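# Stand the hourglass upright in the tray's empty compartment

## Task

Put the hourglass into whichever tray compartment has nothing in it, standing on one of its ends, then open the gripper and leave it there.

## Robot and tools

Robot: two six-joint arms, left_arm and right_arm, each ending in a parallel two-finger gripper. Joint order inside every row and every per-arm list in results: waist, shoulder, elbow, wrist pitch, wrist yaw, wrist roll. Stated joint ranges in rad: waist -2.618..3.054, shoulder 0..3.142, elbow 0..3.142, wrist pitch -1.571..1.571, wrist yaw -1.571..1.571, wrist roll -2.094..2.094. The true limit may differ by up to 0.059 rad either way.

Frames: the scene frame has its origin on the table surface halfway between the two nominal bases, +z up, +x out across the table, +y toward left_arm (these names do not match image left/right). Measured base positions: left_arm (-0.038, +0.358, 0) m, right_arm (+0.003, -0.288, 0) m, both turned only slightly about z. Each gripper's reported position, orientation and targets are expressed in that arm's own base frame; fixed cameras and the table are in the scene frame. The reported hand point sits between the finger pads, about 1 cm short of the tips; the fingers point along the gripper's +z and close along its y. Reported hand poses may be a few cm off, more when reaching far.

execute_actions(actions, cameras): actions is a list of actions; each action is a list of 1 to 15 rows, one row per 1/30 s step; if fewer than 15 rows, the final row is held for the remaining steps. A row is always 14 numbers in [-1, 1] covering both arms: left waist, shoulder, elbow, wrist pitch, wrist yaw, wrist roll, left opening, then the same seven for right_arm. The six joint numbers per arm are offsets, not poses: they are measured from that arm's Joint targets as they stood when the action began (not from the previous row), so sending the same offset in a later action moves further. Scale: 1.0 equals 2.224 rad for waist, shoulder and elbow, and 8.485 rad for the three wrist joints. The opening number is absolute: +1 fully open, -1 shut. To keep an arm still, send 0 for its joints and repeat its current opening (0 is itself an opening command). An action that would push a joint more than 0.059 rad beyond its range is rejected for both arms; a malformed call or a bad first action rejects the whole call. Images come back only with an empty actions list or when cameras names them (["all"] for every camera, [] for none).

move(target, speed, blend, opening_speed, grip_force, blocking, cameras): target is one 14-number row in the same layout and scale as above, or a list of up to 15 such rows visited in order; every row is an offset from the Joint targets at the call's start, not from the previous row. All joints travel together, so the hand follows a curve, and nothing is avoided on the way. speed: rad/s for the joint with the longest travel, 0.01 to 12.57, default 0.5, one value or one per target. blend: rad, how closely intermediate targets are passed (0 means stop at each). opening_speed: rate of the commanded opening per second on the -1..+1 scale, at least 0.2; use it to close gently. grip_force: newtons per finger pad, 10 to 50, single or per arm, persists; lower force closes slower. blocking=false returns after about 0.5 s while the motion continues. The result adds a move: line: done, off_target (still, a joint over 0.035 rad from target), moving, held, or fault, plus limits=held if steps were withheld.

wait(seconds 0..10, cameras) lets time pass with commands held; a running move keeps going. stop(cameras) brakes a running move. zoom_image(camera, region=[x0,y0,x1,y1]) enlarges part of that camera's newest image, region at most 504x504 px, origin top-left. read_manual(section="licences") only returns licence text. finished_scene(scene) ends the current scene (give its number); call nothing else in that reply.

Cameras: cam_high, cam_low (fixed, behind/beside the table), cam_left_wrist, cam_right_wrist, each 896x504. Calibration is approximate; fixed cameras may be shifted by a couple of degrees and some millimetres.

Result lines: Joint positions (rad, then pad gap in m, 0.094 = fully open), Joint velocities (may say within noise), Joint targets (the base for your next offsets), joint torques (N m, include gravity, first three wrap at ±28), grip_measured (opening on the command scale, reads a bit wide when empty and narrower than the part when squeezing), grip_effort_nm (gripper motor effort, negative = closing; not pad force). "joint sent to its limit" means a joint was clipped at its end; "joint command not followed" means the clearance check altered targets. Tool commands shows current gripper commands. MOTOR HOT appears at 75 °C; at 90 °C the arm folds and idles; at 100 °C it goes limp.

Motion limits: each step a joint target may lead its measured angle by at most 0.339 rad (big joints) or 2.2 rad (wrist); if targets would put the hand over 200 mm from its measured spot, they are scaled back. Large offsets may need several actions. To stop pressing on something, command targets back past the measured positions.

Avoid: dropping the hourglass or releasing it while it still moves, fast contact with the table or tray, pressing the two arms or grippers together, loading the wrist camera cables (they count as the hand), anything ending off the table, long stretched holds that heat motors, and crushing grips. Loose objects may get nudged occasionally, so check before letting go.

Each tool is called after "Request:" as name(argument=value, ...), one argument or row to a line, values as JSON.

## Session

Request:
execute_actions(
  actions=[],
)

Scene clock: 0.00 s.
left_arm: end_effector_position=(+0.3876, +0.0132, +0.1315) grip_measured=+1.000 grip_effort_nm=n/a end_effector_quat_wxyz=(+0.665, -0.031, +0.744, +0.055) | right_arm: end_effector_position=(+0.3773, +0.0285, +0.1404) grip_measured=+1.000 grip_effort_nm=n/a end_effector_quat_wxyz=(+0.674, -0.010, +0.738, -0.017)
Joint positions: left_arm=[-0.048 1.585 0.253 1.222 -0.172 0.022 0.094] | right_arm=[0.149 1.513 0.222 1.199 0.159 -0.023 0.094]
Joint velocities: within noise
Joint torques (N m): no reading
Motor temperatures (°C): left_arm=[21 26 27 26 21 22 21] | right_arm=[21 23 32 29 22 19 20]
Heat: left arm: 27 °C; right arm: 32 °C.
Joint targets: left_arm=[-0.042 1.568 0.265 1.235 -0.177 0.019] | right_arm=[0.155 1.498 0.236 1.212 0.164 -0.018]
Tool commands: left_gripper/opening=+1.0 right_gripper/opening=+1.0
camera_calibration:
cam_left_wrist: T_world_to_cam=[[0.200748, -0.979292, 0.0262373, -0.0595941], [-0.454999, -0.116923, -0.882782, 0.347345], [0.867569, 0.165279, -0.469049, -0.158846], [0, 0, 0, 1]] pos_world=[0.307815, 0.00850648, 0.233687]
cam_right_wrist: T_world_to_cam=[[0.0891168, -0.986976, 0.133925, -0.0147503], [-0.467073, -0.16017, -0.869591, 0.354144], [0.879716, 0.0149426, -0.475264, -0.146321], [0, 0, 0, 1]] pos_world=[0.295447, 0.0443513, 0.240395]

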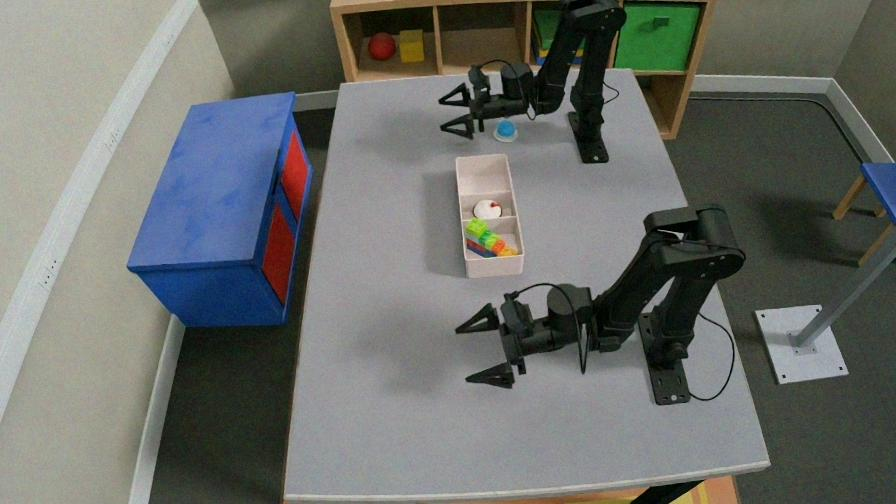

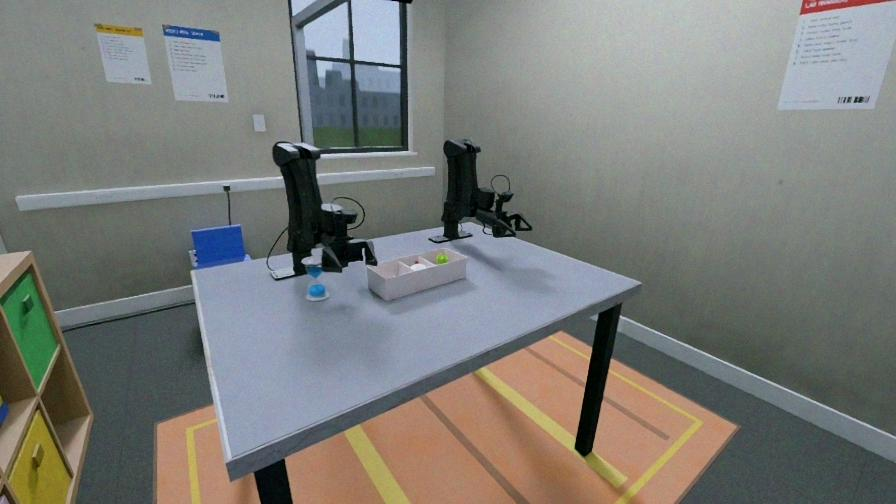

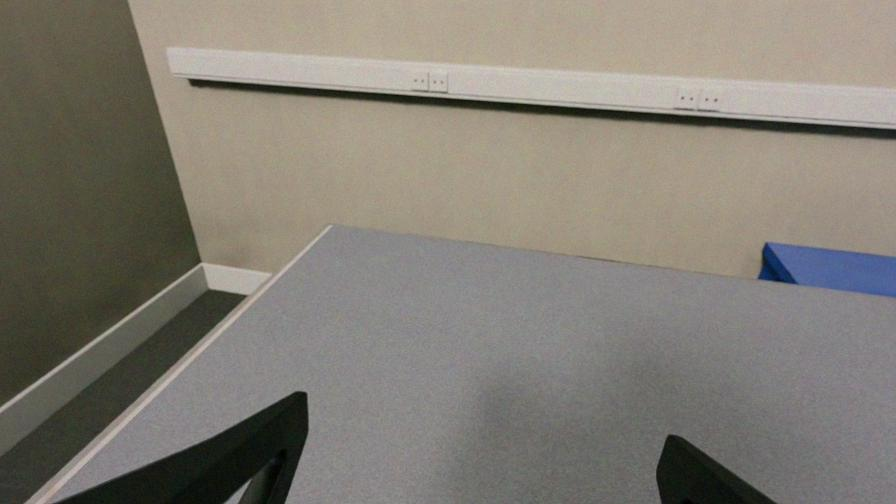

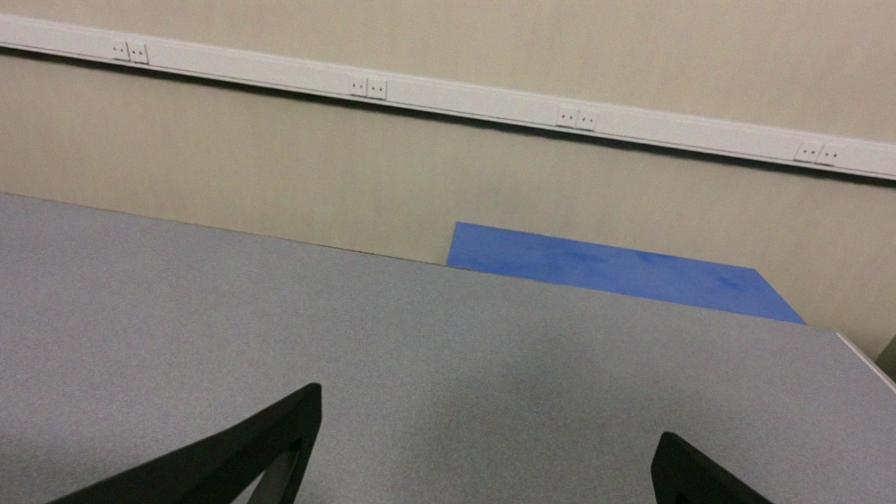

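Request:
zoom_image(
  camera="cam_low",
  region=[250, 200, 480, 310],
)

Request:
zoom_image(
  camera="cam_high",
  region=[430, 50, 620, 290],
)

Scaled by 2.191 from the camera's 896x504 image, which has a finer 1280x720 frame.

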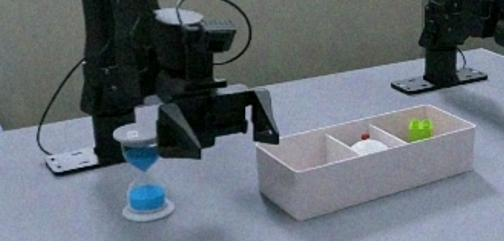

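Scaled by 2.100 from the camera's 896x504 image, which has a finer 1280x720 frame.

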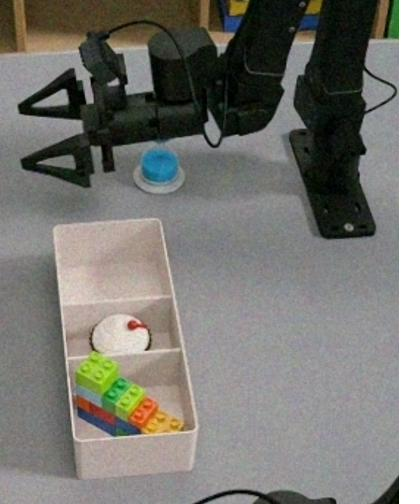

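Request:
move(
  target=[
    [0,0,0,0,0,0,1, 0.054,0,0.1412,0,0,0,1],
    [0,0,0,0,0,0,1, -0.0247,-0.0216,0.3435,-0.0368,-0.0193,0.0021,1],
    [0,0,0,0,0,0,1, -0.1664,-0.0481,0.5378,-0.3204,-0.0193,0.0021,1],
  ],
  speed=[0.9, 1.5, 2.0],
  blend=[0.1, 0.15, 0],
  cameras=["cam_high", "cam_low", "cam_right_wrist"],
)

Scene clock: 33.00 s.
left_arm: end_effector_position=(+0.3876, +0.0132, +0.1315) grip_measured=+1.000 grip_effort_nm=-0.02 end_effector_quat_wxyz=(+0.665, -0.031, +0.744, +0.055) | right_arm: end_effector_position=(+0.2348, -0.0498, +0.1823) grip_measured=+1.000 grip_effort_nm=0.02 end_effector_quat_wxyz=(+0.027, +0.098, +0.995, -0.004)
Joint positions: left_arm=[-0.048 1.585 0.253 1.222 -0.172 0.022 0.094] | right_arm=[-0.212 1.419 1.39 -1.488 0.001 -0.015 0.094]
Joint torques (N m): left_arm=[0.16 -5.81 6.37 2.06 0.01 -0.07] | right_arm=[-0.66 -5.48 9.51 0.02 -0.04 0.14]
Motor temperatures (°C): left_arm=[21 26 28 34 21 22 21] | right_arm=[21 23 33 31 22 19 20]
Heat: left arm: 34 °C; right arm: 33 °C.
Joint targets: left_arm=[-0.042 1.568 0.265 1.235 -0.177 0.019] | right_arm=[-0.216 1.391 1.432 -1.506 0.000 -0.001]
move: off_target (right_arm); right_arm: the elbow is farthest, 0.042 rad from its target
camera_calibration:
cam_right_wrist: T_world_to_cam=[[-0.0858797, -0.993094, -0.0799345, -0.00517929], [-0.940606, 0.054367, 0.335118, 0.213705], [-0.328457, 0.103967, -0.938779, 0.372729], [0, 0, 0, 1]] pos_world=[0.322993, -0.0555135, 0.27788]
Images, in order (width x height): cam_high 896x504, cam_low 896x504, cam_right_wrist 896x504.

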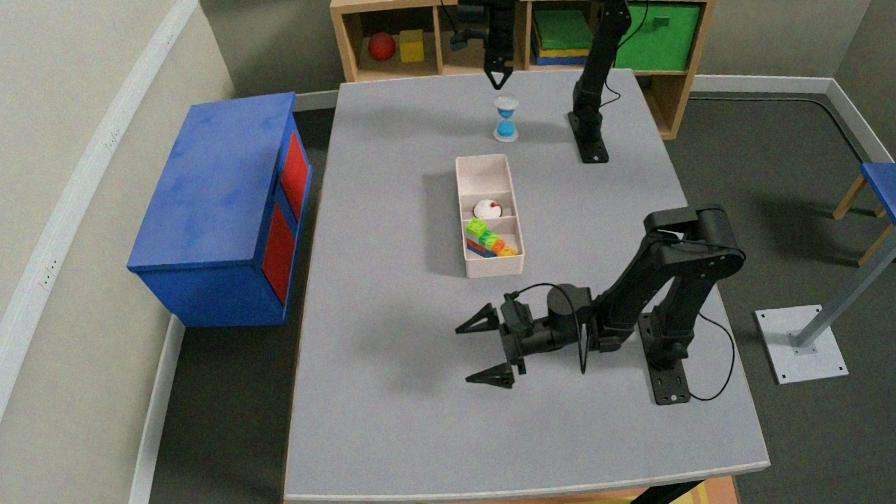

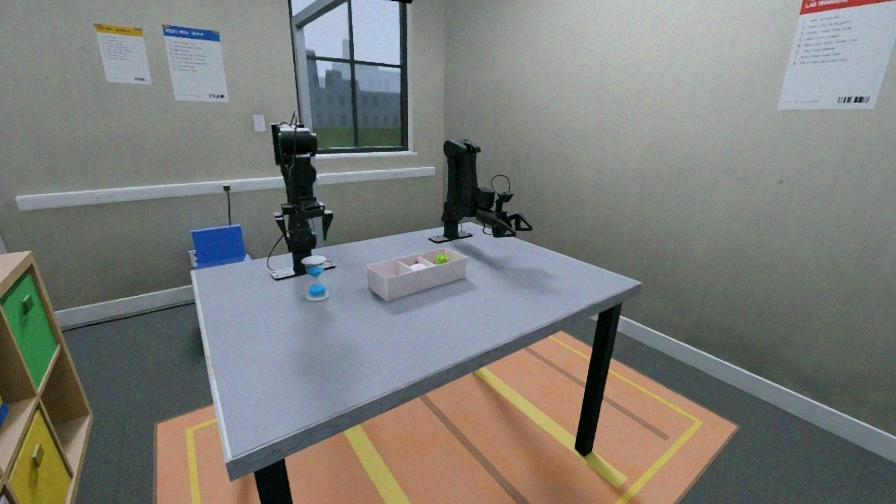

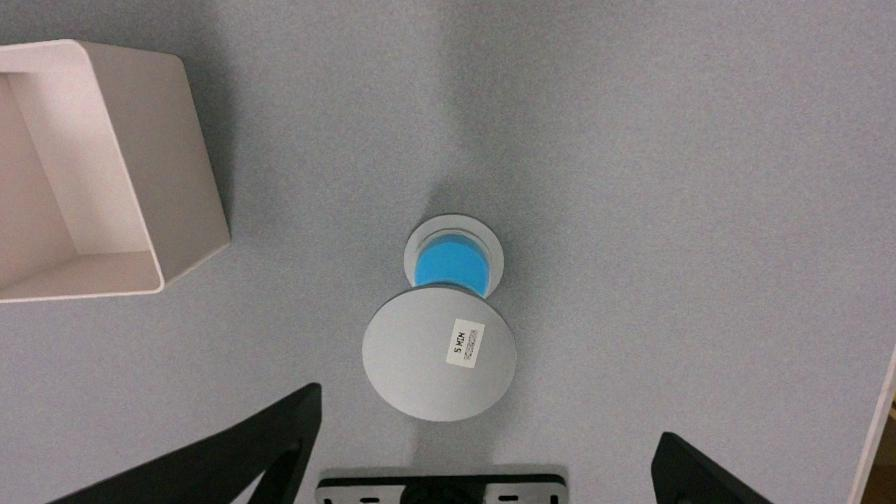

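Request:
move(
  target=[
    [0,0,0,0,0,0,1, 0.0369,0,-0.02,0.004,0,0,1],
    [0,0,0,0,0,0,1, 0.0369,-0.0099,-0.152,0.0297,0,0,1],
    [0,0,0,0,0,0,1, 0.0369,-0.0099,-0.152,0.0297,0,0,0.2],
  ],
  speed=[0.5, 0.7, 0.7],
  blend=[0.02, 0, 0],
  opening_speed=1.2,
  cameras=["cam_right_wrist"],
)

Scene clock: 58.07 s.
left_arm: end_effector_position=(+0.3876, +0.0132, +0.1315) grip_measured=+1.000 grip_effort_nm=-0.02 end_effector_quat_wxyz=(+0.665, -0.031, +0.744, +0.055) | right_arm: end_effector_position=(+0.2179, -0.0294, +0.1116) grip_measured=+0.329 grip_effort_nm=-1.00 end_effector_quat_wxyz=(-0.013, +0.063, +0.998, +0.002)
Joint positions: left_arm=[-0.048 1.585 0.253 1.222 -0.172 0.022 0.094] | right_arm=[-0.14 1.399 1.093 -1.29 -0.002 -0.014 0.062]
Joint torques (N m): left_arm=[0.08 -5.81 6.23 2.04 -0.01 -0.07] | right_arm=[0.17 -5.48 5.76 0.37 -0.01 0.13]
Heat: left arm: 36 °C; right arm: 32 °C.
Joint targets: left_arm=[-0.042 1.568 0.265 1.235 -0.177 0.019] | right_arm=[-0.134 1.369 1.094 -1.254 0.000 -0.001]
move: off_target (right_arm); target 3's new numbers were sent with right_arm's wrist pitch 0.036 rad from that target; right_arm: the wrist pitch is farthest, 0.036 rad from its target
camera_calibration:
cam_right_wrist: T_world_to_cam=[[-0.0224177, -0.995447, -0.092647, -0.00454214], [-0.912921, -0.0173919, 0.407766, 0.204232], [-0.407521, 0.0937206, -0.908374, 0.31217], [0, 0, 0, 1]] pos_world=[0.313561, -0.0302262, 0.199868]
Images, in order (width x height): cam_right_wrist 896x504.

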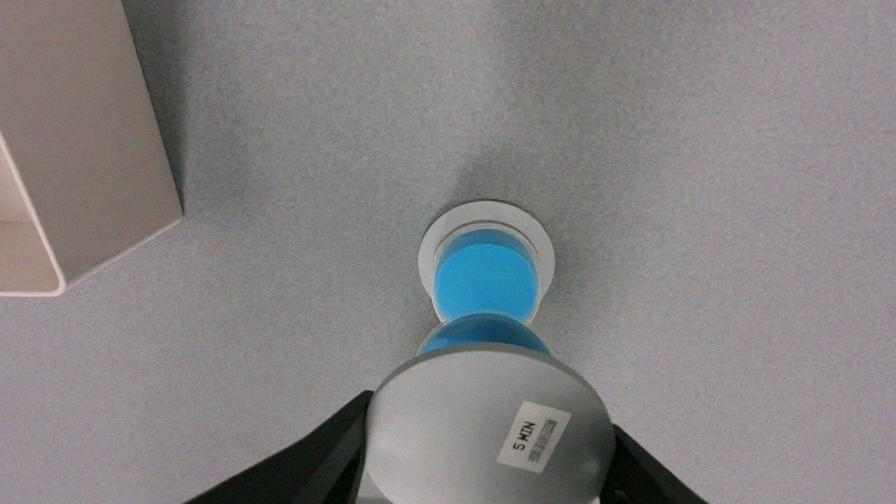

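Request:
move(
  target=[
    [0,0,0,0,0,0,1, 0,-0.0558,0.1587,-0.0325,0,0,0.2],
    [0,0,0,0,0,0,1, 0.3067,0.1542,0.3471,-0.0255,0,0,0.2],
  ],
  speed=[0.6, 0.9],
  blend=[0.05, 0],
  cameras=["cam_high", "cam_right_wrist"],
)

Scene clock: 67.70 s.
left_arm: end_effector_position=(+0.3876, +0.0132, +0.1315) grip_measured=+1.000 grip_effort_nm=-0.02 end_effector_quat_wxyz=(+0.665, -0.031, +0.744, +0.055) | right_arm: end_effector_position=(+0.2894, +0.1785, +0.2146) grip_measured=+0.329 grip_effort_nm=-1.01 end_effector_quat_wxyz=(+0.079, -0.277, +0.957, +0.022)
Joint positions: left_arm=[-0.048 1.585 0.253 1.222 -0.172 0.022 0.094] | right_arm=[0.549 1.726 1.818 -1.499 -0.002 -0.014 0.062]
Joint torques (N m): left_arm=[0.03 -5.87 6.16 2.06 -0.04 -0.06] | right_arm=[-0.57 -6.69 9.99 0.59 0.07 0.12]
Heat: left arm: 37 °C; right arm: 32 °C.
Joint targets: left_arm=[-0.042 1.568 0.265 1.235 -0.177 0.019] | right_arm=[0.549 1.712 1.866 -1.471 0.000 -0.001]
move: off_target (right_arm); right_arm: the elbow is farthest, 0.048 rad from its target
camera_calibration:
cam_right_wrist: T_world_to_cam=[[0.628585, -0.774685, -0.0688779, -0.0193411], [-0.745618, -0.625444, 0.229942, 0.329375], [-0.221212, -0.0931811, -0.970764, 0.408231], [0, 0, 0, 1]] pos_world=[0.348051, 0.229062, 0.319227]
Images, in order (width x height): cam_high 896x504, cam_right_wrist 896x504.

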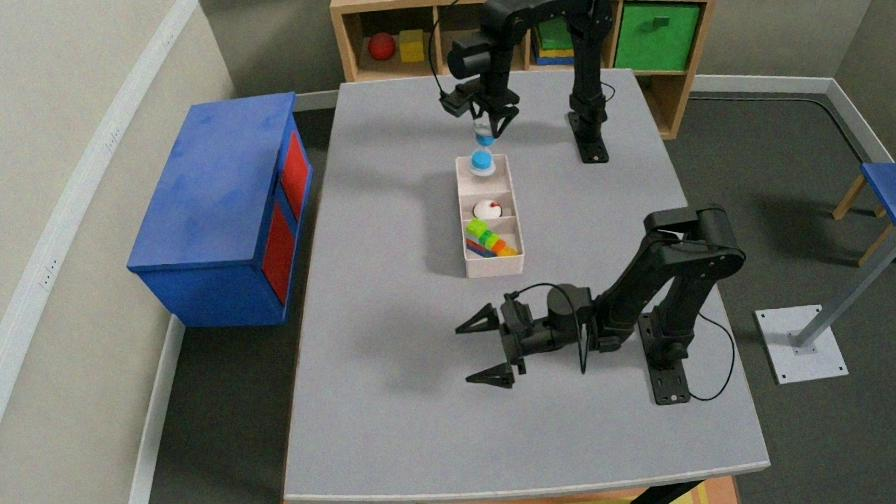

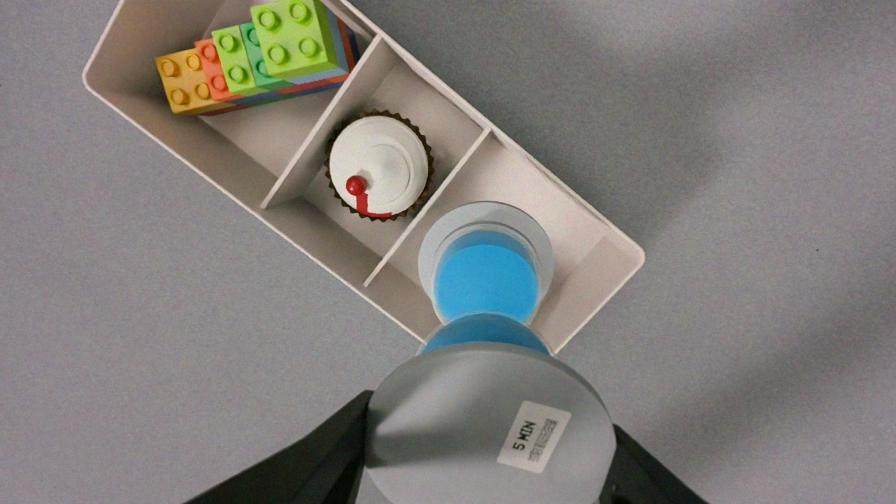

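Request:
move(
  target=[
    [0,0,0,0,0,0,1, -0.0121,0.0621,-0.0844,0.0119,0,0,0.2],
    [0,0,0,0,0,0,1, -0.0121,0.0616,-0.125,0.022,0,0,0.2],
  ],
  speed=[0.5, 0.15],
  blend=[0.01, 0],
  cameras=["cam_right_wrist"],
)

Scene clock: 83.83 s.
left_arm: end_effector_position=(+0.3876, +0.0132, +0.1315) grip_measured=+1.000 grip_effort_nm=-0.02 end_effector_quat_wxyz=(+0.665, -0.031, +0.744, +0.055) | right_arm: end_effector_position=(+0.2927, +0.1711, +0.1139) grip_measured=+0.329 grip_effort_nm=-1.01 end_effector_quat_wxyz=(-0.021, -0.264, +0.964, -0.005)
Joint positions: left_arm=[-0.048 1.585 0.253 1.222 -0.172 0.022 0.094] | right_arm=[0.526 1.87 1.604 -1.347 0 -0.009 0.062]
Joint torques (N m): left_arm=[0.18 -5.72 6.05 2.06 0 0] | right_arm=[-0.64 -8.44 4.33 0.61 0.07 0.13]
Heat: left arm: 38 °C; right arm: 34 °C.
Joint targets: left_arm=[-0.042 1.568 0.265 1.235 -0.177 0.019] | right_arm=[0.522 1.849 1.588 -1.284 0.000 -0.001]
move: off_target (right_arm); right_arm: the wrist pitch is farthest, 0.063 rad from its target
camera_calibration:
cam_right_wrist: T_world_to_cam=[[0.592314, -0.800336, -0.0928795, -0.0163709], [-0.704127, -0.570218, 0.423151, 0.30676], [-0.391624, -0.185239, -0.901286, 0.368214], [0, 0, 0, 1]] pos_world=[0.369896, 0.230025, 0.20054]
Images, in order (width x height): cam_right_wrist 896x504.

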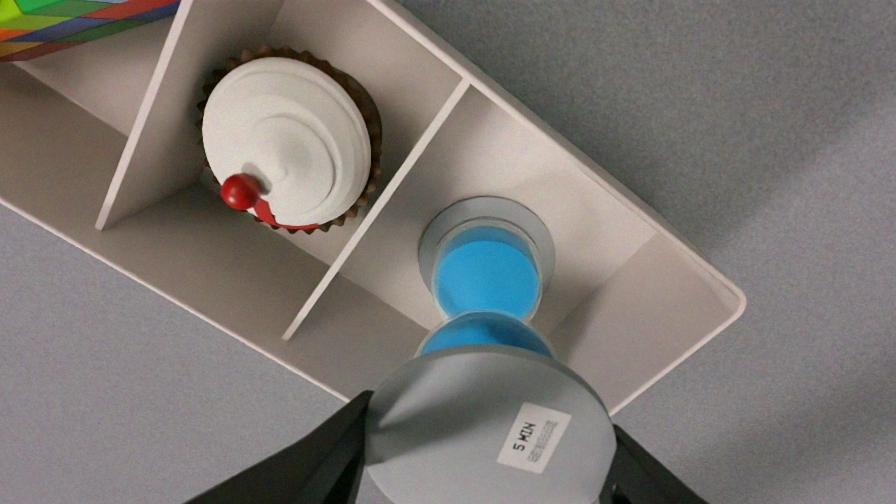

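Request:
move(
  target=[
    [0,0,0,0,0,0,1, 0,0,0,0,0,0,1],
    [0,0,0,0,0,0,1, 0,-0.002,0.1071,-0.0272,0,0,1],
  ],
  speed=[0.5, 0.5],
  opening_speed=1.5,
  cameras=["cam_right_wrist"],
)

Scene clock: 90.17 s.
left_arm: end_effector_position=(+0.3876, +0.0132, +0.1315) grip_measured=+1.000 grip_effort_nm=-0.02 end_effector_quat_wxyz=(+0.665, -0.031, +0.744, +0.055) | right_arm: end_effector_position=(+0.2968, +0.1753, +0.1607) grip_measured=+0.998 grip_effort_nm=0.15 end_effector_quat_wxyz=(-0.004, -0.266, +0.964, +0.002)
Joint positions: left_arm=[-0.048 1.585 0.253 1.222 -0.172 0.022 0.094] | right_arm=[0.527 1.87 1.791 -1.499 -0.006 -0.011 0.094]
Joint torques (N m): left_arm=[0.13 -5.83 6.28 2.08 0 -0.04] | right_arm=[-0.53 -8.8 8.83 -0.08 0.05 0.12]
Heat: left arm: 38 °C; right arm: 33 °C.
Joint targets: left_arm=[-0.042 1.568 0.265 1.235 -0.177 0.019] | right_arm=[0.522 1.844 1.826 -1.515 0.000 -0.001]
move: done
camera_calibration:
cam_right_wrist: T_world_to_cam=[[0.597204, -0.796441, -0.0950196, -0.0127739], [-0.713589, -0.581662, 0.390461, 0.302293], [-0.366249, -0.16538, -0.915703, 0.404114], [0, 0, 0, 1]] pos_world=[0.371348, 0.232491, 0.2508]
Images, in order (width x height): cam_right_wrist 896x504.

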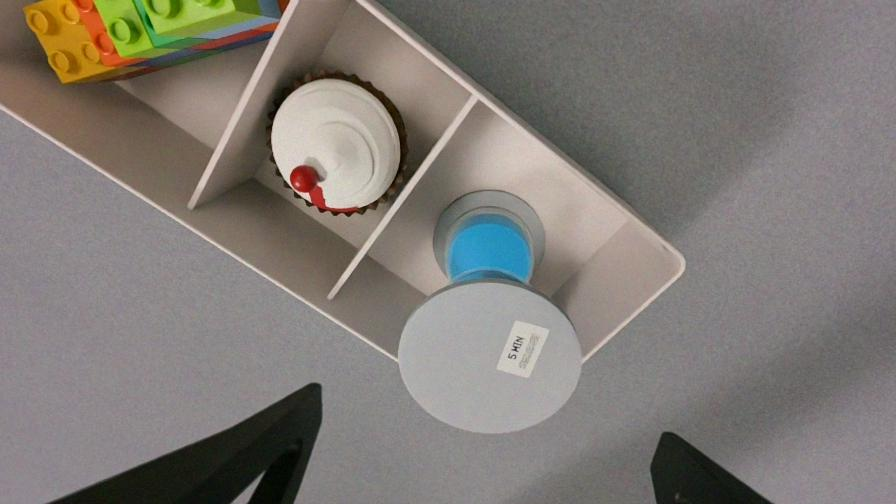

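Request:
finished_scene(
  scene=2,
)

The scene is finished: the task was done.


## Next scene

The same job, from a new start.

Request:
execute_actions(
  actions=[],
)

Scene clock: 0.00 s.
left_arm: end_effector_position=(+0.2397, -0.0937, +0.3189) grip_measured=+1.000 grip_effort_nm=n/a end_effector_quat_wxyz=(+0.507, +0.128, +0.848, -0.086) | right_arm: end_effector_position=(+0.2699, +0.1980, +0.2090) grip_measured=+1.000 grip_effort_nm=n/a end_effector_quat_wxyz=(+0.554, -0.009, +0.731, +0.398)
Joint positions: left_arm=[-0.47 0.748 1.092 -0.838 -0.133 -0.09 0.094] | right_arm=[0.624 0.876 0.249 0.558 -0.011 0.609 0.094]
Joint velocities: within noise
Joint torques (N m): no reading
Motor temperatures (°C): left_arm=[21 24 25 27 20 22 20] | right_arm=[21 22 30 26 22 19 20]
Heat: left arm: 27 °C; right arm: 30 °C.
Joint targets: left_arm=[-0.464 0.751 1.109 -0.826 -0.139 -0.086] | right_arm=[0.619 0.863 0.271 0.576 -0.006 0.600]
Tool commands: left_gripper/opening=+1.0 right_gripper/opening=+1.0
camera_calibration:
cam_left_wrist: T_world_to_cam=[[-0.2072, -0.977144, 0.0475115, -0.0484066], [-0.75657, 0.12926, -0.64101, 0.451282], [0.620218, -0.168763, -0.766061, 0.197812], [0, 0, 0, 1]] pos_world=[0.20871, -0.0722497, 0.443112]
cam_right_wrist: T_world_to_cam=[[0.561402, -0.669912, -0.485845, 0.092128], [-0.601001, 0.0735338, -0.795859, 0.365186], [0.568882, 0.73879, -0.361336, -0.105014], [0, 0, 0, 1]] pos_world=[0.227497, 0.112448, 0.297451]

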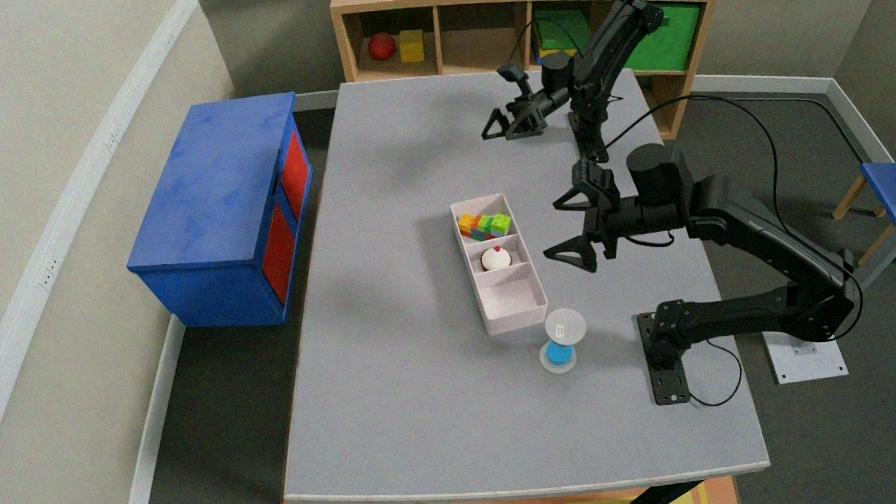

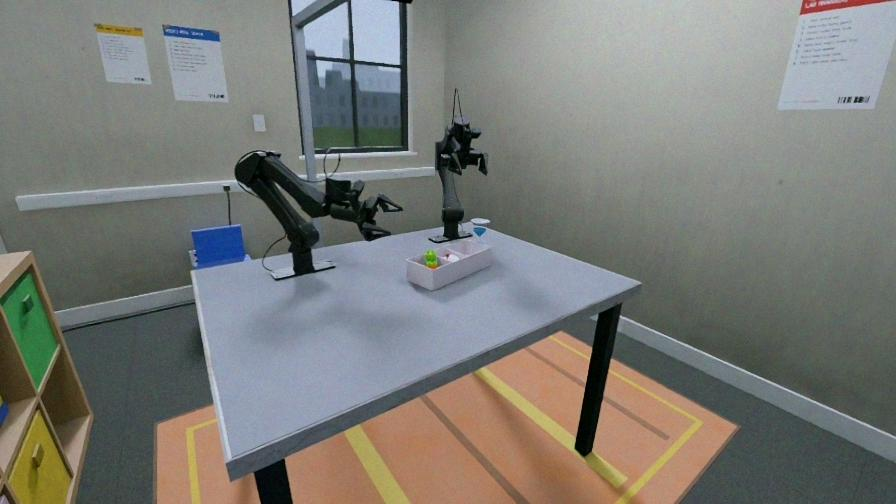

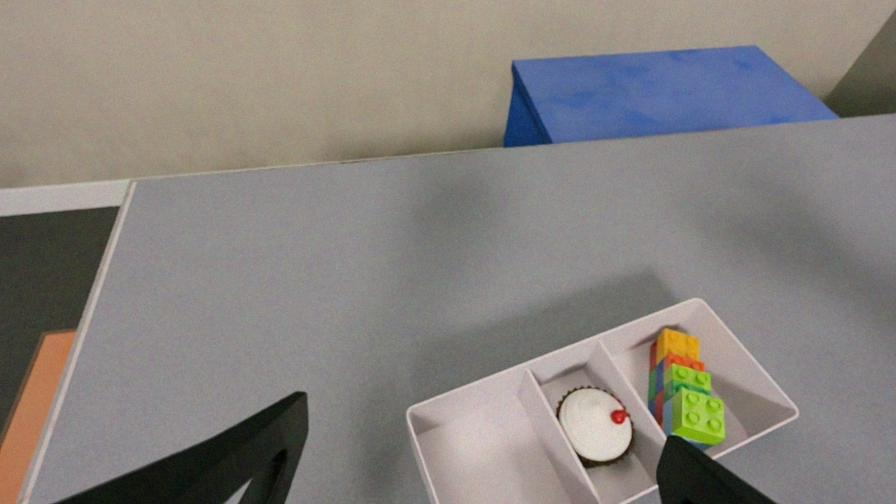

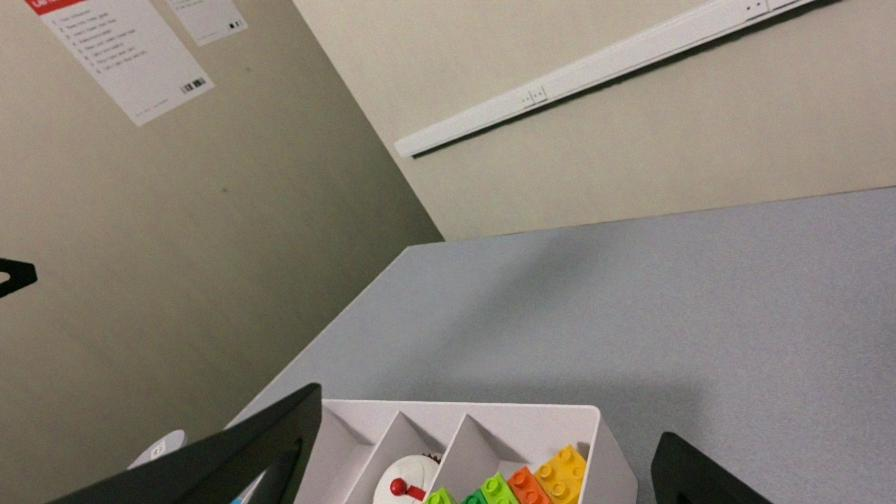

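Request:
move(
  target=[0.1488, 0.2581, 0.1178, -0.0794, 0.0164, 0.0101, 1, 0, 0, 0, 0, 0, 0, 1],
  speed=1.5,
  cameras=["cam_high", "cam_left_wrist"],
)

Scene clock: 15.97 s.
left_arm: end_effector_position=(+0.2214, -0.0304, +0.1841) grip_measured=+1.000 grip_effort_nm=-0.02 end_effector_quat_wxyz=(+0.038, +0.067, +0.997, -0.002) | right_arm: end_effector_position=(+0.2699, +0.1980, +0.2090) grip_measured=+1.000 grip_effort_nm=0.02 end_effector_quat_wxyz=(+0.554, -0.009, +0.731, +0.398)
Joint positions: left_arm=[-0.143 1.339 1.333 -1.489 -0.003 -0.01 0.094] | right_arm=[0.624 0.876 0.249 0.558 -0.011 0.609 0.094]
Joint torques (N m): left_arm=[0.53 -4.71 9.96 0.22 0.09 0.08] | right_arm=[-0.01 -1.2 8.88 1.57 0.02 -0.04]
Heat: left arm: 30 °C; right arm: 31 °C.
Joint targets: left_arm=[-0.134 1.325 1.371 -1.499 0.000 0.000] | right_arm=[0.619 0.863 0.271 0.576 -0.006 0.600]
move: off_target (left_arm); left_arm: the elbow is farthest, 0.038 rad from its target
camera_calibration:
cam_left_wrist: T_world_to_cam=[[-0.0516905, -0.996183, -0.0703396, 0.00289617], [-0.954553, 0.0285828, 0.296669, 0.210977], [-0.293526, 0.0824778, -0.952386, 0.360871], [0, 0, 0, 1]] pos_world=[0.307463, -0.0329091, 0.281303]
Images, in order (width x height): cam_high 896x504, cam_left_wrist 896x504.

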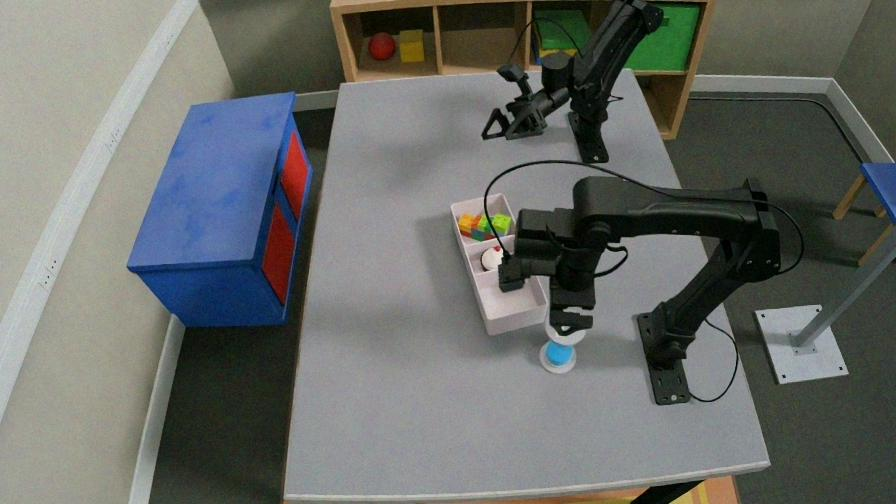

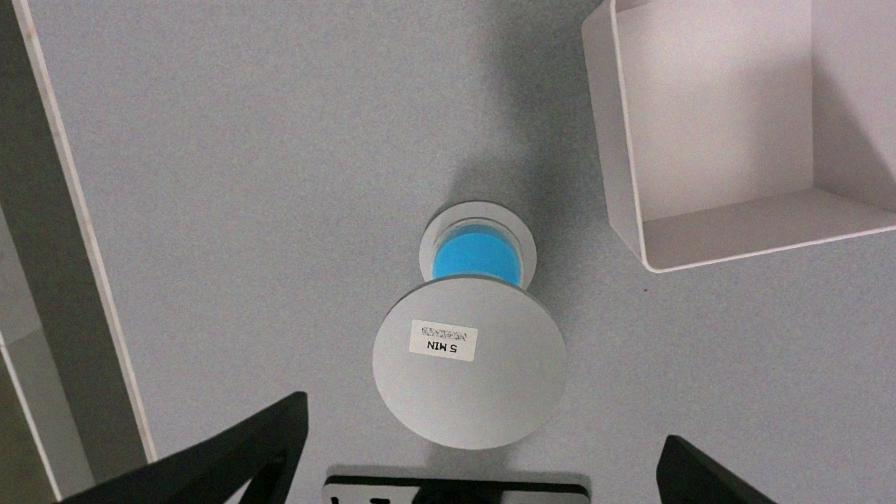

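Request:
move(
  target=[
    [0.0072, 0.0193, -0.1075, 0.0235, 0, 0, 1, 0, 0, 0, 0, 0, 0, 1],
    [0.0072, 0.0193, -0.1075, 0.0235, 0, 0, 0.25, 0, 0, 0, 0, 0, 0, 1],
  ],
  speed=0.6,
  opening_speed=1.2,
  cameras=["cam_left_wrist"],
)

Scene clock: 42.53 s.
left_arm: end_effector_position=(+0.2195, -0.0260, +0.1254) grip_measured=+0.474 grip_effort_nm=-1.04 end_effector_quat_wxyz=(-0.001, +0.057, +0.998, +0.001) | right_arm: end_effector_position=(+0.2699, +0.1980, +0.2090) grip_measured=+1.000 grip_effort_nm=0.02 end_effector_quat_wxyz=(+0.554, -0.009, +0.731, +0.398)
Joint positions: left_arm=[-0.125 1.379 1.132 -1.326 -0.003 -0.01 0.069] | right_arm=[0.624 0.876 0.249 0.558 -0.011 0.609 0.094]
Joint torques (N m): left_arm=[0.79 -4.81 6.5 0.46 0.09 0.03] | right_arm=[-0.02 -1.18 8.9 1.58 0.02 -0.04]
Motor temperatures (°C): left_arm=[21 24 27 27 20 22 20] | right_arm=[21 22 32 31 21 19 20]
Heat: left arm: 27 °C; right arm: 32 °C.
Joint targets: left_arm=[-0.117 1.368 1.132 -1.300 0.000 0.000] | right_arm=[0.619 0.863 0.271 0.576 -0.006 0.600]
move: done
camera_calibration:
cam_left_wrist: T_world_to_cam=[[-0.0390949, -0.996252, -0.0771583, 0.00108789], [-0.929029, 0.0078068, 0.369925, 0.211055], [-0.367936, 0.0861445, -0.925852, 0.317115], [0, 0, 0, 1]] pos_world=[0.312797, -0.0278815, 0.215611]
Images, in order (width x height): cam_left_wrist 896x504.

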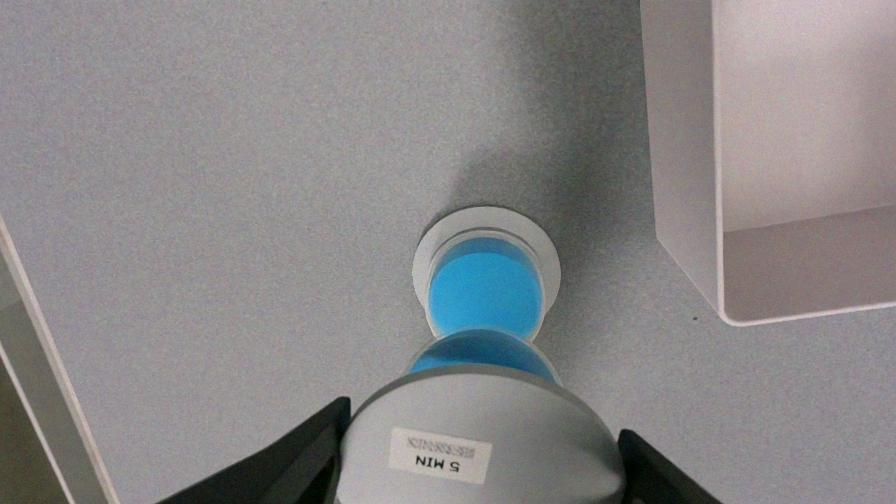

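Request:
move(
  target=[
    [0, -0.0531, 0.1583, -0.0298, 0, 0, 0.25, 0, 0, 0, 0, 0, 0, 1],
    [-0.1565, 0.1398, 0.3314, -0.0236, 0, 0, 0.25, 0, 0, 0, 0, 0, 0, 1],
  ],
  speed=[0.6, 0.9],
  blend=[0.05, 0],
  cameras=["cam_left_wrist"],
)

Scene clock: 61.60 s.
left_arm: end_effector_position=(+0.2992, -0.1497, +0.2228) grip_measured=+0.474 grip_effort_nm=-1.05 end_effector_quat_wxyz=(+0.086, +0.229, +0.969, -0.022) | right_arm: end_effector_position=(+0.2699, +0.1980, +0.2090) grip_measured=+1.000 grip_effort_nm=0.02 end_effector_quat_wxyz=(+0.554, -0.009, +0.731, +0.398)
Joint positions: left_arm=[-0.465 1.703 1.824 -1.515 0.003 -0.002 0.069] | right_arm=[0.624 0.876 0.249 0.558 -0.011 0.609 0.094]
Joint torques (N m): left_arm=[0.21 -9.21 10.81 0.67 -0.04 0.05] | right_arm=[-0.02 -1.18 8.9 1.57 0.02 -0.03]
Heat: left arm: 27 °C; right arm: 32 °C.
Joint targets: left_arm=[-0.466 1.679 1.869 -1.500 0.000 0.000] | right_arm=[0.619 0.863 0.271 0.576 -0.006 0.600]
move: off_target (left_arm); left_arm: the elbow is farthest, 0.046 rad from its target
camera_calibration:
cam_left_wrist: T_world_to_cam=[[-0.366662, -0.928663, -0.0560666, -0.00815495], [-0.915457, 0.349393, 0.199658, 0.335115], [-0.165826, 0.124534, -0.97826, 0.404176], [0, 0, 0, 1]] pos_world=[0.370816, -0.174994, 0.328024]
Images, in order (width x height): cam_left_wrist 896x504.

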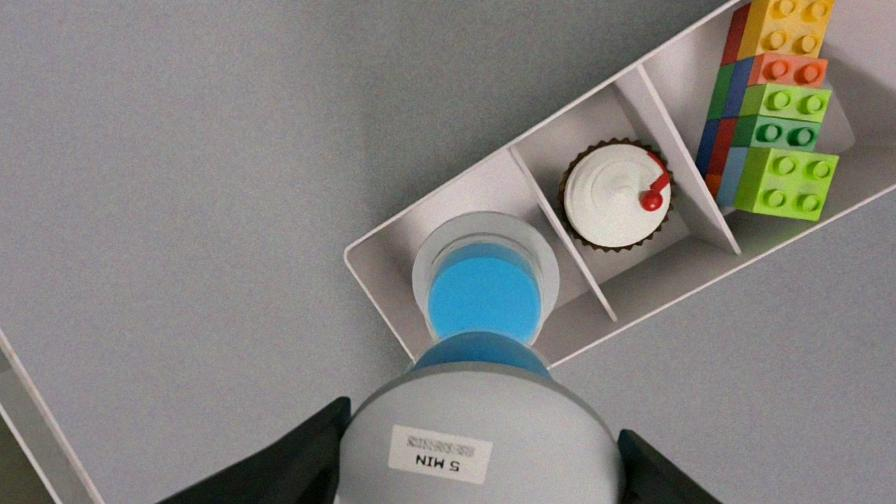

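Request:
move(
  target=[
    [-0.0022, 0.0594, -0.0827, 0.0112, 0, 0, 0.25, 0, 0, 0, 0, 0, 0, 1],
    [-0.0022, 0.0567, -0.1272, 0.0219, 0, 0, 0.25, 0, 0, 0, 0, 0, 0, 1],
  ],
  speed=[0.5, 0.15],
  blend=[0.01, 0],
  cameras=["cam_left_wrist"],
)

Scene clock: 69.43 s.
left_arm: end_effector_position=(+0.2987, -0.1536, +0.1293) grip_measured=+0.473 grip_effort_nm=-1.05 end_effector_quat_wxyz=(-0.004, +0.234, +0.972, -0.002) | right_arm: end_effector_position=(+0.2699, +0.1980, +0.2090) grip_measured=+1.000 grip_effort_nm=0.02 end_effector_quat_wxyz=(+0.554, -0.009, +0.731, +0.398)
Joint positions: left_arm=[-0.474 1.822 1.604 -1.36 0.006 -0.002 0.069] | right_arm=[0.624 0.876 0.249 0.558 -0.011 0.609 0.094]
Joint torques (N m): left_arm=[-0.1 -9.94 4.78 0.63 -0.03 0.08] | right_arm=[-0.02 -1.18 8.91 1.57 0.02 -0.04]
Heat: left arm: 28 °C; right arm: 32 °C.
Joint targets: left_arm=[-0.470 1.805 1.586 -1.314 0.000 0.000] | right_arm=[0.619 0.863 0.271 0.576 -0.006 0.600]
move: off_target (left_arm); left_arm: the wrist pitch is farthest, 0.046 rad from its target
camera_calibration:
cam_left_wrist: T_world_to_cam=[[-0.385758, -0.92006, -0.0684049, -0.00846326], [-0.864516, 0.334585, 0.375053, 0.314416], [-0.322184, 0.203817, -0.924476, 0.365057], [0, 0, 0, 1]] pos_world=[0.386168, -0.18739, 0.218985]
Images, in order (width x height): cam_left_wrist 896x504.

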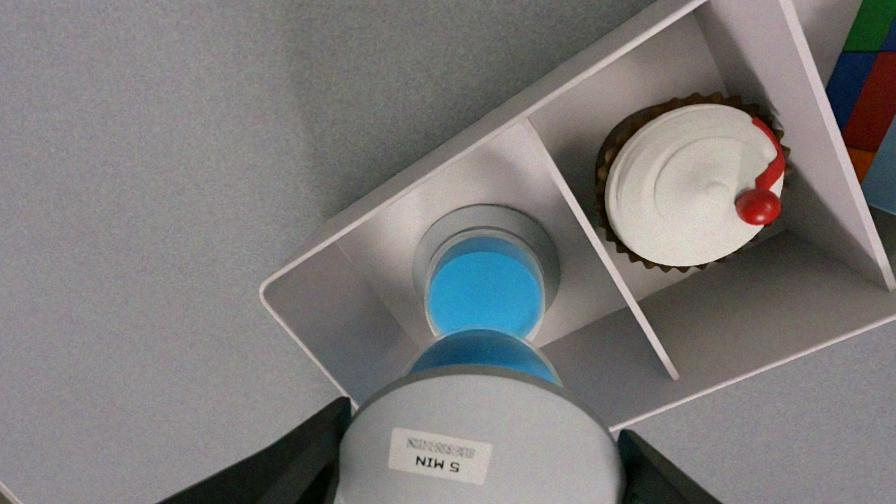

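Request:
move(
  target=[
    [0, 0, 0, 0, 0, 0, 1, 0, 0, 0, 0, 0, 0, 1],
    [0, 0.0088, 0.1147, -0.0265, 0, 0, 1, 0, 0, 0, 0, 0, 0, 1],
  ],
  speed=[0.5, 0.5],
  opening_speed=1.5,
  cameras=["cam_left_wrist"],
)

Scene clock: 75.67 s.
left_arm: end_effector_position=(+0.3007, -0.1546, +0.1794) grip_measured=+0.997 grip_effort_nm=0.12 end_effector_quat_wxyz=(+0.011, +0.234, +0.972, -0.006) | right_arm: end_effector_position=(+0.2699, +0.1980, +0.2090) grip_measured=+1.000 grip_effort_nm=0.02 end_effector_quat_wxyz=(+0.554, -0.009, +0.731, +0.398)
Joint positions: left_arm=[-0.474 1.825 1.808 -1.53 0.006 -0.002 0.094] | right_arm=[0.624 0.876 0.249 0.558 -0.011 0.609 0.094]
Joint torques (N m): left_arm=[-0.03 -8.5 9.43 0.17 0 0.06] | right_arm=[-0.01 -1.18 8.9 1.58 0.03 -0.03]
Heat: left arm: 27 °C; right arm: 32 °C.
Joint targets: left_arm=[-0.470 1.824 1.841 -1.539 0.000 0.000] | right_arm=[0.619 0.863 0.271 0.576 -0.006 0.600]
move: done
camera_calibration:
cam_left_wrist: T_world_to_cam=[[-0.383855, -0.921029, -0.0660305, -0.00637279], [-0.874392, 0.33957, 0.3466, 0.306594], [-0.296807, 0.190781, -0.935686, 0.404568], [0, 0, 0, 1]] pos_world=[0.385716, -0.187163, 0.271863]
Images, in order (width x height): cam_left_wrist 896x504.

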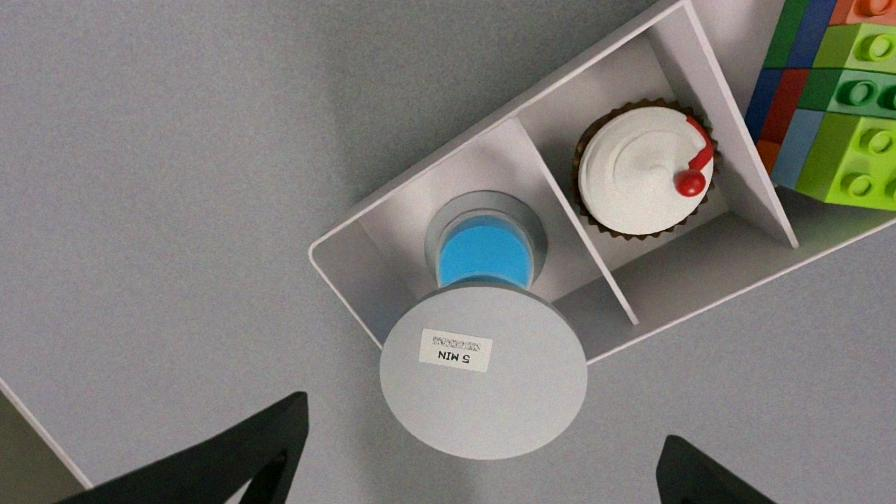

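Request:
finished_scene(
  scene=3,
)

The scene is finished: the task was done.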